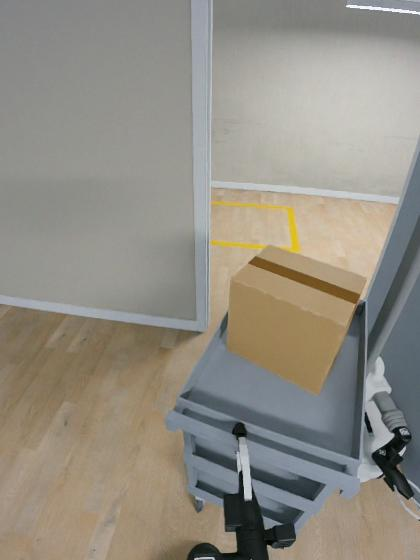

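Request:
move:
  r2: {"base":{"strafe_m":-0.15,"translate_m":-0.05},"pace":"slow"}
  blocking: false
  cameras: []

Request:
wait:
  seconds: 4
  cameras: ["r2_head_camera"]

Scene clock: 927.93 s.
move: r2 moving
r1: as last shown
r1.lidar_m: 4.10 0.26 0.25 - 0.25 0.32 3.64 1.13 0.25 0.25 0.29 0.89
r1.motor_effort: lift_m=+15(15) arm_m=+4(4) wheel_0=+0(0) wheel_1=+0(0) wheel_2=+0(0)
r1.servo_current: wrist_yaw_rad=33(65) wrist_pitch_rad=52(59) wrist_roll_rad=46(59) gripper_m=39(46)
r1.contact_limits: translate_m 1
r1.wrist_depth_mm: - - - - - - - / - - - - - - - / - - - - - - - / - - - - - - - / - - - - - - - / 1229 1205 1118 199 1205 1205 1182 / 878 831 180 183 161 809 842
r2.base_odometry: x=-2.761 y=-0.975 heading=-2.692
r2.turned_by_wheels: +0.000
r2.turned_by_imu: +0.001
r2.base_tilt: forward=-0.7 right=+0.1
r2.lidar_m: 0.44 1.81 2.14 2.14 2.42 3.95 - 3.11 2.61 2.61 0.40 0.36
r2.base_status: translate_m moving; strafe_m moving
r2.joint_positions: lift_m=+0.686 arm_m=+0.000 wrist_yaw_rad=-0.003 wrist_pitch_rad=+0.003 wrist_roll_rad=+1.569 gripper_m=-0.029
r2.joint_status: not commanded
r2.measured_speeds: translate_m=-0.016 strafe_m=-0.047 rotate_rad=+0.000 lift_m=+0.000 arm_m=+0.000 wrist_yaw_rad=+0.010 wrist_pitch_rad=+0.000 wrist_roll_rad=+0.000
r2.motor_effort: lift_m=+17(17) arm_m=+4(4) wheel_0=+2(9) wheel_1=-8(9) wheel_2=+7(9)
r2.servo_current: wrist_yaw_rad=46(59) wrist_pitch_rad=46(46) wrist_roll_rad=46(52) gripper_m=91(98)
r2.hand_pose: x=+0.4590 y=-0.0883 z=+0.8633 quat_wxyz=(+0.708, +0.706, +0.000, -0.002) (m; r2's base frame)
r2.wrist_depth_mm: - 351 353 113 168 - - / - 384 387 121 177 - - / - 442 427 129 193 - - / - - 480 141 208 - - / - - - 151 224 1397 500 / - - 181 167 177 1430 1182 / - 137 - - 265 123 1138
pictures: none
No camera images: "cameras" was empty.

Scene clock: 930.27 s.
earlier move: r2 done
r1.base_odometry: x=-1.665 y=-0.522 heading=-2.185
r1.turned_by_wheels: +0.000
r1.turned_by_imu: +0.000
r1.base_tilt: forward=-1.6 right=+1.3
r1.lidar_m: 4.11 0.25 0.25 - 0.25 0.30 3.65 0.25 0.25 0.25 0.25 0.42
r1.base_status: not commanded
r1.joint_positions: lift_m=+0.150 arm_m=+0.000 wrist_yaw_rad=+0.303 wrist_pitch_rad=+0.006 wrist_roll_rad=+0.000 gripper_m=-0.020
r1.joint_status: not commanded
r1.measured_speeds: all 0
r1.motor_effort: lift_m=+15(15) arm_m=+4(4) wheel_0=-1(1) wheel_1=+0(1) wheel_2=-1(2)
r1.servo_current: wrist_yaw_rad=59(72) wrist_pitch_rad=46(59) wrist_roll_rad=46(72) gripper_m=46(52)
r1.contact_limits: translate_m 1
r1.hand_pose: x=+0.4722 y=+0.0025 z=+0.3267 quat_wxyz=(+0.989, +0.000, +0.003, +0.151) (m; r1's base frame)
r1.wrist_depth_mm: - - - - - - - / - - - - - - - / - - - - - - - / - - - - - - - / - - - - - - - / 1229 1229 1138 198 1229 1182 1205 / 878 831 180 183 162 820 854
r2.base_odometry: x=-2.780 y=-0.831 heading=-2.692
r2.turned_by_wheels: +0.001
r2.turned_by_imu: +0.002
r2.base_tilt: forward=-0.6 right=+0.1
r2.lidar_m: 0.41 1.82 2.30 2.29 2.60 4.22 - 2.96 2.45 2.46 0.68 0.43
r2.base_status: done
r2.joint_positions: lift_m=+0.686 arm_m=+0.000 wrist_yaw_rad=+0.007 wrist_pitch_rad=+0.003 wrist_roll_rad=+1.569 gripper_m=-0.029
r2.joint_status: not commanded
r2.measured_speeds: all 0
r2.motor_effort: lift_m=+17(17) arm_m=+4(4) wheel_0=+6(16) wheel_1=-3(9) wheel_2=+10(12)
r2.servo_current: wrist_yaw_rad=52(65) wrist_pitch_rad=39(52) wrist_roll_rad=46(59) gripper_m=91(98)
r2.hand_pose: x=+0.4599 y=-0.0853 z=+0.8633 quat_wxyz=(+0.708, +0.706, +0.004, +0.002) (m; r2's base frame)
r2.wrist_depth_mm: - - - 142 198 732 - / - 399 397 148 206 768 - / - 430 427 153 213 - - / - 469 452 158 220 - - / - 488 492 166 230 - - / - - 183 171 179 1499 484 / - - - - - - 1205
wait: 2.33 of 4 s (r2 has come to rest)
pictures: r2_head_camera
Images, in order (width x height): r2_head_camera 420x560.

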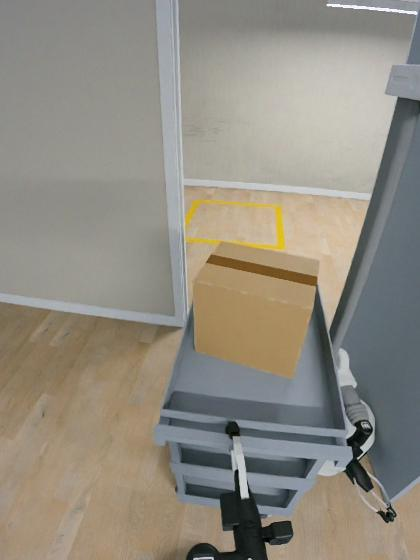

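Request:
move:
  r2: {"base":{"translate_m":0.25,"strafe_m":-0.02},"pace":"slow"}
  blocking: false
  cameras: []

Request:
wait:
  seconds: 4.5
  cameras: ["r2_head_camera","r1_head_right_camera"]

Scene clock: 935.57 s.
move: r2 moving
r1: as last shown
r1.lidar_m: 4.13 0.25 0.25 - 0.25 0.29 3.65 0.25 0.25 0.25 0.25 0.40
r1.motor_effort: lift_m=+15(15) arm_m=+4(4) wheel_0=-1(1) wheel_1=+0(0) wheel_2=-1(2)
r1.servo_current: wrist_yaw_rad=33(59) wrist_pitch_rad=52(52) wrist_roll_rad=59(59) gripper_m=39(46)
r1.contact_limits: translate_m 1
r1.wrist_depth_mm: - - - - - - - / - - - - - - - / - - - - - - - / - - - - - - - / - - - - - - - / 1229 1229 1118 199 1182 1205 1160 / 878 831 180 183 161 820 842
r2.base_odometry: x=-2.791 y=-0.835 heading=-2.691
r2.turned_by_wheels: +0.001
r2.turned_by_imu: +0.001
r2.base_tilt: forward=-0.7 right=+0.1
r2.lidar_m: 0.40 1.79 2.29 2.28 2.58 4.24 - 2.96 2.47 2.45 0.70 0.41
r2.base_status: translate_m moving; strafe_m moving
r2.joint_positions: lift_m=+0.686 arm_m=+0.000 wrist_yaw_rad=+0.007 wrist_pitch_rad=+0.003 wrist_roll_rad=+1.569 gripper_m=-0.029
r2.joint_status: not commanded
r2.measured_speeds: translate_m=+0.049 strafe_m=-0.003 rotate_rad=+0.002 lift_m=+0.000 arm_m=+0.000 wrist_yaw_rad=-0.005 wrist_pitch_rad=+0.000 wrist_roll_rad=+0.000
r2.motor_effort: lift_m=+17(17) arm_m=+4(4) wheel_0=+11(14) wheel_1=+8(8) wheel_2=-13(14)
r2.servo_current: wrist_yaw_rad=59(65) wrist_pitch_rad=39(46) wrist_roll_rad=52(52) gripper_m=91(98)
r2.hand_pose: x=+0.4599 y=-0.0855 z=+0.8633 quat_wxyz=(+0.708, +0.706, +0.003, +0.001) (m; r2's base frame)
r2.wrist_depth_mm: - - - 142 198 - - / - 399 397 147 205 768 - / - 430 424 151 211 - - / - 466 455 158 220 - - / 1464 496 484 164 227 - - / - - 184 169 179 1464 484 / - - - - - - 1182
pictures: none
No camera images: "cameras" was empty.

Scene clock: 938.87 s.
earlier move: r2 done
r1.base_odometry: x=-1.665 y=-0.522 heading=-2.185
r1.turned_by_wheels: +0.000
r1.turned_by_imu: +0.000
r1.base_tilt: forward=-1.6 right=+1.3
r1.lidar_m: 4.06 0.25 0.25 - 0.25 0.30 0.44 0.25 0.25 0.25 0.25 0.62
r1.base_status: not commanded
r1.joint_positions: lift_m=+0.150 arm_m=+0.000 wrist_yaw_rad=+0.303 wrist_pitch_rad=+0.006 wrist_roll_rad=+0.000 gripper_m=-0.020
r1.joint_status: not commanded
r1.measured_speeds: all 0
r1.motor_effort: lift_m=+15(15) arm_m=+4(4) wheel_0=-1(1) wheel_1=+0(1) wheel_2=-2(2)
r1.servo_current: wrist_yaw_rad=59(72) wrist_pitch_rad=46(59) wrist_roll_rad=46(72) gripper_m=39(52)
r1.contact_limits: translate_m 1
r1.hand_pose: x=+0.4722 y=+0.0025 z=+0.3267 quat_wxyz=(+0.989, +0.000, +0.003, +0.151) (m; r1's base frame)
r1.wrist_depth_mm: - - - - - - - / - - - - - - - / - - - - - - - / - - - - - - - / - - - - - - - / 1229 1205 1138 198 1205 1182 1229 / 878 831 180 183 162 798 854
r2.base_odometry: x=-3.013 y=-0.921 heading=-2.692
r2.turned_by_wheels: -0.001
r2.turned_by_imu: -0.001
r2.base_tilt: forward=-0.7 right=+0.1
r2.lidar_m: 0.41 1.54 2.26 2.25 2.55 4.11 - 2.99 2.49 0.60 0.54 0.39
r2.base_status: done
r2.joint_positions: lift_m=+0.686 arm_m=+0.000 wrist_yaw_rad=-0.003 wrist_pitch_rad=+0.003 wrist_roll_rad=+1.569 gripper_m=-0.029
r2.joint_status: not commanded
r2.measured_speeds: all 0
r2.motor_effort: lift_m=+17(17) arm_m=+4(4) wheel_0=+2(14) wheel_1=+4(8) wheel_2=-9(15)
r2.servo_current: wrist_yaw_rad=33(65) wrist_pitch_rad=46(52) wrist_roll_rad=39(52) gripper_m=91(104)
r2.hand_pose: x=+0.4590 y=-0.0883 z=+0.8633 quat_wxyz=(+0.708, +0.706, +0.000, -0.002) (m; r2's base frame)
r2.wrist_depth_mm: - - - 143 200 741 - / - 399 402 149 206 768 - / - 430 430 153 213 - - / - 469 455 158 221 - - / - - 492 165 228 - - / - - 183 170 178 - 508 / - - - - - - 1205
wait: 3.30 of 4.5 s (r2 has come to rest)
pictures: r1_head_right_camera, r2_head_camera
Images, in order (width x height): r1_head_right_camera 420x672, r2_head_camera 420x560.

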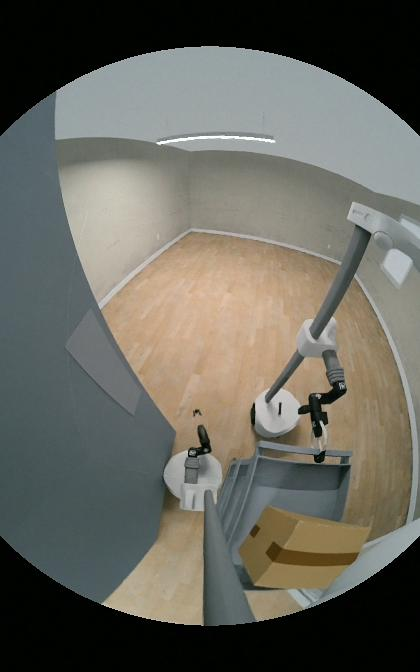

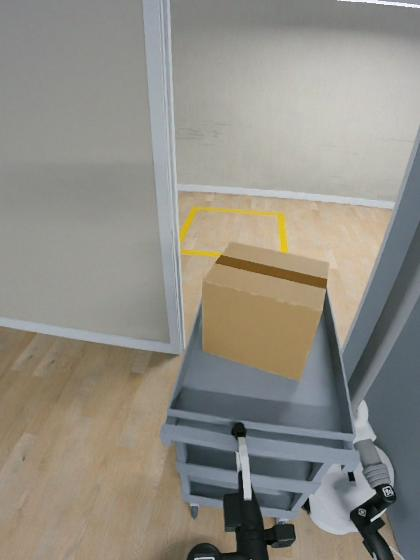

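Request:
move:
  r2: {"base":{"translate_m":0.2,"strafe_m":0.02},"pace":"slow"}
  blocking: false
  cameras: []

Request:
wait:
  seconds: 4.5
  cameras: ["r2_head_camera","r1_head_right_camera"]

Scene clock: 949.30 s.
move: r2 moving
r1: as last shown
r1.turned_by_imu: -0.001
r1.lidar_m: 4.11 0.25 0.25 - 0.25 0.31 0.38 0.25 0.25 0.25 0.25 0.62
r1.motor_effort: lift_m=+15(15) arm_m=+4(4) wheel_0=-1(1) wheel_1=+0(0) wheel_2=-1(2)
r1.servo_current: wrist_yaw_rad=65(65) wrist_pitch_rad=46(52) wrist_roll_rad=39(59) gripper_m=52(52)
r1.contact_limits: translate_m 1
r1.wrist_depth_mm: - - - - - - - / - - - - - - - / - - - - - - - / - - - - - - - / - - - - - - - / 1229 1229 1118 199 1229 1182 1205 / 878 842 180 183 162 809 854
r2.base_odometry: x=-3.024 y=-0.928 heading=-2.692
r2.turned_by_wheels: +0.000
r2.turned_by_imu: +0.001
r2.base_tilt: forward=-0.7 right=+0.0
r2.lidar_m: 0.40 1.55 2.26 2.24 2.51 4.16 - 3.02 2.50 0.61 0.50 0.42
r2.base_status: translate_m moving; strafe_m moving
r2.joint_positions: lift_m=+0.686 arm_m=+0.000 wrist_yaw_rad=-0.004 wrist_pitch_rad=+0.003 wrist_roll_rad=+1.569 gripper_m=-0.029
r2.joint_status: not commanded
r2.measured_speeds: translate_m=+0.048 strafe_m=+0.005 rotate_rad=+0.001 lift_m=+0.000 arm_m=+0.000 wrist_yaw_rad=-0.003 wrist_pitch_rad=+0.000 wrist_roll_rad=+0.000
r2.motor_effort: lift_m=+17(17) arm_m=+4(4) wheel_0=+4(7) wheel_1=+6(8) wheel_2=-14(15)
r2.servo_current: wrist_yaw_rad=52(59) wrist_pitch_rad=46(46) wrist_roll_rad=39(59) gripper_m=91(98)
r2.hand_pose: x=+0.4590 y=-0.0885 z=+0.8633 quat_wxyz=(+0.708, +0.706, +0.000, -0.002) (m; r2's base frame)
r2.wrist_depth_mm: - - - 143 198 732 - / - 397 397 148 205 768 - / - 430 424 153 212 - - / - 466 452 159 220 - - / - 1255 488 165 229 - - / - - 183 170 178 - 504 / - - - - - - 1138
pictures: none
No camera images: "cameras" was empty.

Scene clock: 952.10 s.
earlier move: r2 done
r1.base_odometry: x=-1.665 y=-0.522 heading=-2.185
r1.turned_by_wheels: +0.000
r1.turned_by_imu: +0.000
r1.base_tilt: forward=-1.6 right=+1.3
r1.lidar_m: 4.10 0.25 0.25 - 0.25 0.30 0.44 0.29 0.25 0.25 0.49 5.10
r1.base_status: not commanded
r1.joint_positions: lift_m=+0.150 arm_m=+0.000 wrist_yaw_rad=+0.303 wrist_pitch_rad=+0.006 wrist_roll_rad=+0.000 gripper_m=-0.020
r1.joint_status: not commanded
r1.measured_speeds: all 0
r1.motor_effort: lift_m=+15(15) arm_m=+4(4) wheel_0=+0(1) wheel_1=+0(1) wheel_2=-2(2)
r1.servo_current: wrist_yaw_rad=59(85) wrist_pitch_rad=46(52) wrist_roll_rad=39(72) gripper_m=46(52)
r1.contact_limits: translate_m 1
r1.hand_pose: x=+0.4722 y=+0.0025 z=+0.3267 quat_wxyz=(+0.989, +0.000, +0.003, +0.151) (m; r1's base frame)
r1.wrist_depth_mm: - - - - - - - / - - - - - - - / - - - - - - - / - - - - - - - / - - - - - - - / 1255 1255 1118 200 1229 1229 1182 / 878 842 179 183 161 809 854
r2.base_odometry: x=-3.185 y=-1.026 heading=-2.692
r2.turned_by_wheels: +0.000
r2.turned_by_imu: -0.001
r2.base_tilt: forward=-0.6 right=+0.1
r2.lidar_m: 0.42 1.28 2.15 2.19 2.50 4.03 - 3.08 2.57 0.55 0.45 0.39
r2.base_status: done
r2.joint_positions: lift_m=+0.686 arm_m=+0.000 wrist_yaw_rad=-0.004 wrist_pitch_rad=+0.003 wrist_roll_rad=+1.569 gripper_m=-0.029
r2.joint_status: not commanded
r2.measured_speeds: all 0
r2.motor_effort: lift_m=+17(17) arm_m=+4(4) wheel_0=+1(7) wheel_1=+4(8) wheel_2=-10(16)
r2.servo_current: wrist_yaw_rad=52(65) wrist_pitch_rad=39(46) wrist_roll_rad=46(59) gripper_m=91(104)
r2.hand_pose: x=+0.4589 y=-0.0887 z=+0.8633 quat_wxyz=(+0.708, +0.706, +0.000, -0.003) (m; r2's base frame)
r2.wrist_depth_mm: - 370 375 131 185 - - / - 392 392 136 195 - - / - 433 424 143 206 - - / - 484 466 153 216 - - / - - 504 160 226 - - / - - 182 169 178 - 480 / - - - - - - -
wait: 2.80 of 4.5 s (r2 has come to rest)
pictures: r1_head_right_camera, r2_head_camera
Images, in order (width x height): r1_head_right_camera 420x672, r2_head_camera 420x560.

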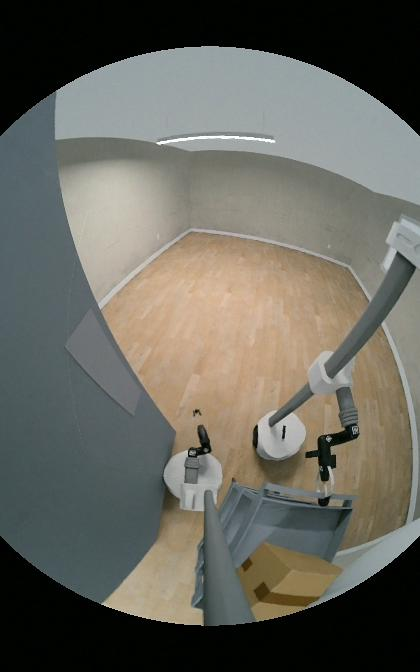

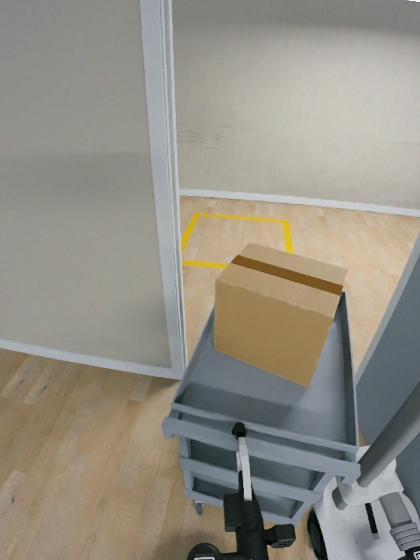

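Request:
move:
  r2: {"base":{"translate_m":0.22,"strafe_m":0.0},"pace":"slow"}
  blocking: false
  cameras: []

Request:
wait:
  seconds: 4.5
  cameras: ["r2_head_camera","r1_head_right_camera"]

Scene clock: 958.40 s.
move: r2 moving
r1: as last shown
r1.lidar_m: 4.12 0.25 0.25 - 0.25 0.32 0.43 0.27 0.25 0.26 0.49 5.10
r1.servo_current: wrist_yaw_rad=52(52) wrist_pitch_rad=52(52) wrist_roll_rad=59(59) gripper_m=39(46)
r1.contact_limits: translate_m 1
r1.wrist_depth_mm: - - - - - - - / - - - - - - - / - - - - - - - / - - - - - - - / - - - - - - - / 1205 1255 1138 199 1205 1205 1160 / 878 831 179 183 161 820 854
r2.base_odometry: x=-3.196 y=-1.032 heading=-2.692
r2.turned_by_wheels: +0.000
r2.turned_by_imu: +0.001
r2.base_tilt: forward=-0.7 right=+0.1
r2.lidar_m: 0.43 1.32 2.14 2.19 2.47 4.05 - 3.09 2.56 0.55 0.45 0.41
r2.base_status: translate_m moving; strafe_m moving
r2.joint_positions: lift_m=+0.686 arm_m=+0.000 wrist_yaw_rad=-0.004 wrist_pitch_rad=+0.003 wrist_roll_rad=+1.569 gripper_m=-0.029
r2.joint_status: not commanded
r2.measured_speeds: translate_m=+0.048 strafe_m=+0.000 rotate_rad=-0.001 lift_m=+0.000 arm_m=+0.000 wrist_yaw_rad=+0.000 wrist_pitch_rad=+0.000 wrist_roll_rad=+0.000
r2.motor_effort: lift_m=+17(17) arm_m=+4(4) wheel_0=+0(8) wheel_1=+6(6) wheel_2=-12(15)
r2.servo_current: wrist_yaw_rad=52(52) wrist_pitch_rad=46(46) wrist_roll_rad=46(52) gripper_m=91(98)
r2.hand_pose: x=+0.4589 y=-0.0887 z=+0.8633 quat_wxyz=(+0.708, +0.706, +0.000, -0.003) (m; r2's base frame)
r2.wrist_depth_mm: - 370 375 131 184 - - / - 389 392 136 193 - - / - 430 427 142 205 - - / - 484 466 151 215 - - / - - 512 160 226 - - / - - 182 168 178 - 480 / - - - - - - -
pictures: none
No camera images: "cameras" was empty.

Scene clock: 961.37 s.
earlier move: r2 done
r1.base_odometry: x=-1.665 y=-0.522 heading=-2.185
r1.turned_by_wheels: +0.000
r1.turned_by_imu: +0.000
r1.base_tilt: forward=-1.6 right=+1.3
r1.lidar_m: 4.12 0.25 0.25 - 0.25 0.31 0.52 0.36 0.34 0.42 0.45 5.08
r1.base_status: not commanded
r1.joint_positions: lift_m=+0.150 arm_m=+0.000 wrist_yaw_rad=+0.303 wrist_pitch_rad=+0.006 wrist_roll_rad=+0.000 gripper_m=-0.020
r1.joint_status: not commanded
r1.measured_speeds: all 0
r1.motor_effort: lift_m=+15(15) arm_m=+4(4) wheel_0=-1(1) wheel_1=+1(1) wheel_2=-1(2)
r1.servo_current: wrist_yaw_rad=52(72) wrist_pitch_rad=46(59) wrist_roll_rad=78(78) gripper_m=46(52)
r1.contact_limits: translate_m 1
r1.hand_pose: x=+0.4722 y=+0.0025 z=+0.3267 quat_wxyz=(+0.989, +0.000, +0.003, +0.151) (m; r1's base frame)
r1.wrist_depth_mm: - - - - - - - / - - - - - - - / - - - - - - - / - - - - - - - / - - - - - - - / 1255 1255 1118 199 1205 1182 1182 / 891 831 179 183 161 809 854
r2.base_odometry: x=-3.382 y=-1.122 heading=-2.692
r2.turned_by_wheels: +0.001
r2.turned_by_imu: +0.001
r2.base_tilt: forward=-0.7 right=+0.1
r2.lidar_m: 0.44 1.09 1.74 2.14 2.41 3.92 - 3.14 0.59 0.41 0.40 0.37
r2.base_status: done
r2.joint_positions: lift_m=+0.686 arm_m=+0.000 wrist_yaw_rad=-0.003 wrist_pitch_rad=+0.003 wrist_roll_rad=+1.569 gripper_m=-0.029
r2.joint_status: not commanded
r2.measured_speeds: all 0
r2.motor_effort: lift_m=+17(17) arm_m=+4(4) wheel_0=+6(12) wheel_1=+4(9) wheel_2=-6(15)
r2.servo_current: wrist_yaw_rad=39(59) wrist_pitch_rad=46(46) wrist_roll_rad=52(59) gripper_m=98(104)
r2.hand_pose: x=+0.4590 y=-0.0883 z=+0.8633 quat_wxyz=(+0.708, +0.706, +0.000, -0.002) (m; r2's base frame)
r2.wrist_depth_mm: - 353 349 114 169 - - / - 384 387 121 180 - - / - 433 427 130 193 - - / - - 480 142 207 - - / - - - 154 224 1756 512 / - - 180 168 176 - 449 / - - - - - - -
wait: 2.97 of 4.5 s (r2 has come to rest)
pictures: r1_head_right_camera, r2_head_camera
Images, in order (width x height): r1_head_right_camera 420x672, r2_head_camera 420x560.

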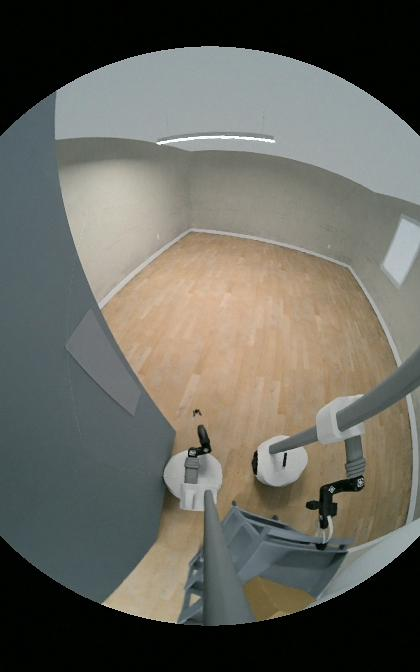

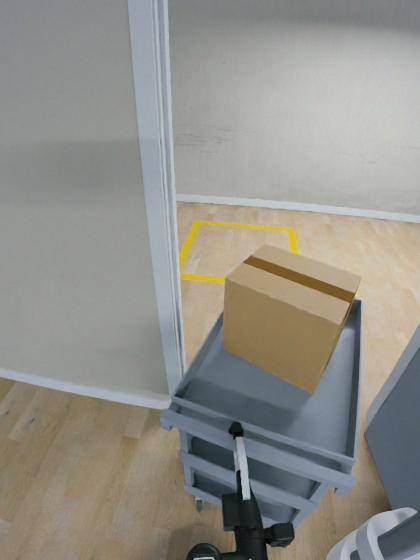

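Request:
move:
  blocking: false
  r2: {"base":{"translate_m":0.2},"pace":"slow"}
  cameras: []

Request:
wait:
  seconds: 3
  cameras: ["r2_head_camera"]

Scene clock: 978.93 s.
move: r2 moving
r1: as last shown
r1.turned_by_imu: -0.001
r1.lidar_m: 4.10 0.26 0.25 - 0.25 0.31 0.52 0.37 0.34 0.43 0.45 5.09
r1.motor_effort: lift_m=+15(15) arm_m=+4(4) wheel_0=-1(1) wheel_1=+0(1) wheel_2=-1(2)
r1.servo_current: wrist_yaw_rad=46(72) wrist_pitch_rad=59(59) wrist_roll_rad=52(65) gripper_m=46(46)
r1.contact_limits: translate_m 1
r1.wrist_depth_mm: - - - - - - - / - - - - - - - / - - - - - - - / - - - - - - - / - - - - - - - / 1229 1229 1138 199 1205 1205 1160 / 891 820 180 183 161 820 854
r2.base_odometry: x=-3.394 y=-1.127 heading=-2.691
r2.turned_by_wheels: +0.000
r2.turned_by_imu: +0.003
r2.base_tilt: forward=-0.7 right=+0.1
r2.lidar_m: 0.43 1.07 1.72 2.15 2.44 3.95 - 3.12 0.61 0.42 0.41 0.39
r2.base_status: translate_m moving
r2.joint_positions: lift_m=+0.686 arm_m=+0.000 wrist_yaw_rad=-0.003 wrist_pitch_rad=+0.003 wrist_roll_rad=+1.569 gripper_m=-0.029
r2.joint_status: not commanded
r2.measured_speeds: translate_m=+0.048 strafe_m=+0.000 rotate_rad=+0.000 lift_m=+0.000 arm_m=+0.000 wrist_yaw_rad=+0.000 wrist_pitch_rad=+0.000 wrist_roll_rad=+0.000
r2.motor_effort: lift_m=+17(17) arm_m=+4(4) wheel_0=+7(12) wheel_1=+7(7) wheel_2=-10(12)
r2.servo_current: wrist_yaw_rad=46(59) wrist_pitch_rad=39(39) wrist_roll_rad=46(52) gripper_m=98(98)
r2.hand_pose: x=+0.4590 y=-0.0883 z=+0.8633 quat_wxyz=(+0.708, +0.706, +0.000, -0.002) (m; r2's base frame)
r2.wrist_depth_mm: - 351 349 113 168 - - / - 382 384 121 177 - - / - 436 430 129 192 - - / - - 480 139 207 - - / - - - 153 224 1808 508 / - - 183 164 177 - 452 / - - - - - - -
pictures: none
No camera images: "cameras" was empty.

Scene clock: 981.70 s.
earlier move: r2 done
r1.base_odometry: x=-1.665 y=-0.522 heading=-2.185
r1.turned_by_wheels: +0.000
r1.turned_by_imu: +0.000
r1.base_tilt: forward=-1.6 right=+1.3
r1.lidar_m: 4.13 0.27 0.25 - 0.25 0.29 0.60 0.45 0.44 0.39 3.17 5.08
r1.base_status: not commanded
r1.joint_positions: lift_m=+0.150 arm_m=+0.000 wrist_yaw_rad=+0.303 wrist_pitch_rad=+0.006 wrist_roll_rad=+0.000 gripper_m=-0.020
r1.joint_status: not commanded
r1.measured_speeds: all 0
r1.motor_effort: lift_m=+15(15) arm_m=+4(4) wheel_0=+0(1) wheel_1=+0(1) wheel_2=-2(2)
r1.servo_current: wrist_yaw_rad=59(72) wrist_pitch_rad=46(59) wrist_roll_rad=52(65) gripper_m=46(52)
r1.contact_limits: translate_m 1
r1.hand_pose: x=+0.4722 y=+0.0025 z=+0.3267 quat_wxyz=(+0.989, +0.000, +0.003, +0.151) (m; r1's base frame)
r1.wrist_depth_mm: - - - - - - - / - - - - - - - / - - - - - - - / - - - - - - - / - - - - - - - / 1255 1255 1098 199 1205 1182 1160 / 891 831 180 183 162 820 854
r2.base_odometry: x=-3.562 y=-1.209 heading=-2.691
r2.turned_by_wheels: +0.000
r2.turned_by_imu: +0.001
r2.base_tilt: forward=-0.7 right=+0.0
r2.lidar_m: 0.44 0.86 1.42 2.10 2.37 3.87 - 3.18 0.43 0.43 0.40 0.36
r2.base_status: done
r2.joint_positions: lift_m=+0.686 arm_m=+0.000 wrist_yaw_rad=-0.001 wrist_pitch_rad=+0.003 wrist_roll_rad=+1.569 gripper_m=-0.029
r2.joint_status: not commanded
r2.measured_speeds: all 0
r2.motor_effort: lift_m=+17(17) arm_m=+4(4) wheel_0=+6(12) wheel_1=+4(8) wheel_2=-6(13)
r2.servo_current: wrist_yaw_rad=52(59) wrist_pitch_rad=46(46) wrist_roll_rad=46(65) gripper_m=98(104)
r2.hand_pose: x=+0.4592 y=-0.0877 z=+0.8633 quat_wxyz=(+0.708, +0.706, +0.001, -0.001) (m; r2's base frame)
r2.wrist_depth_mm: - 345 343 102 155 - - / - 382 382 108 167 - - / - 442 436 115 183 - - / - - 496 129 201 - - / - - - 146 224 1618 496 / - - 185 163 175 - 442 / 564 564 - - 277 325 564
wait: 2.77 of 3 s (r2 has come to rest)
pictures: r2_head_camera
Images, in order (width x height): r2_head_camera 420x560.

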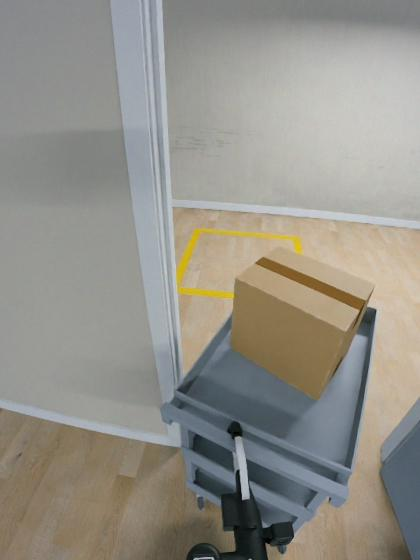

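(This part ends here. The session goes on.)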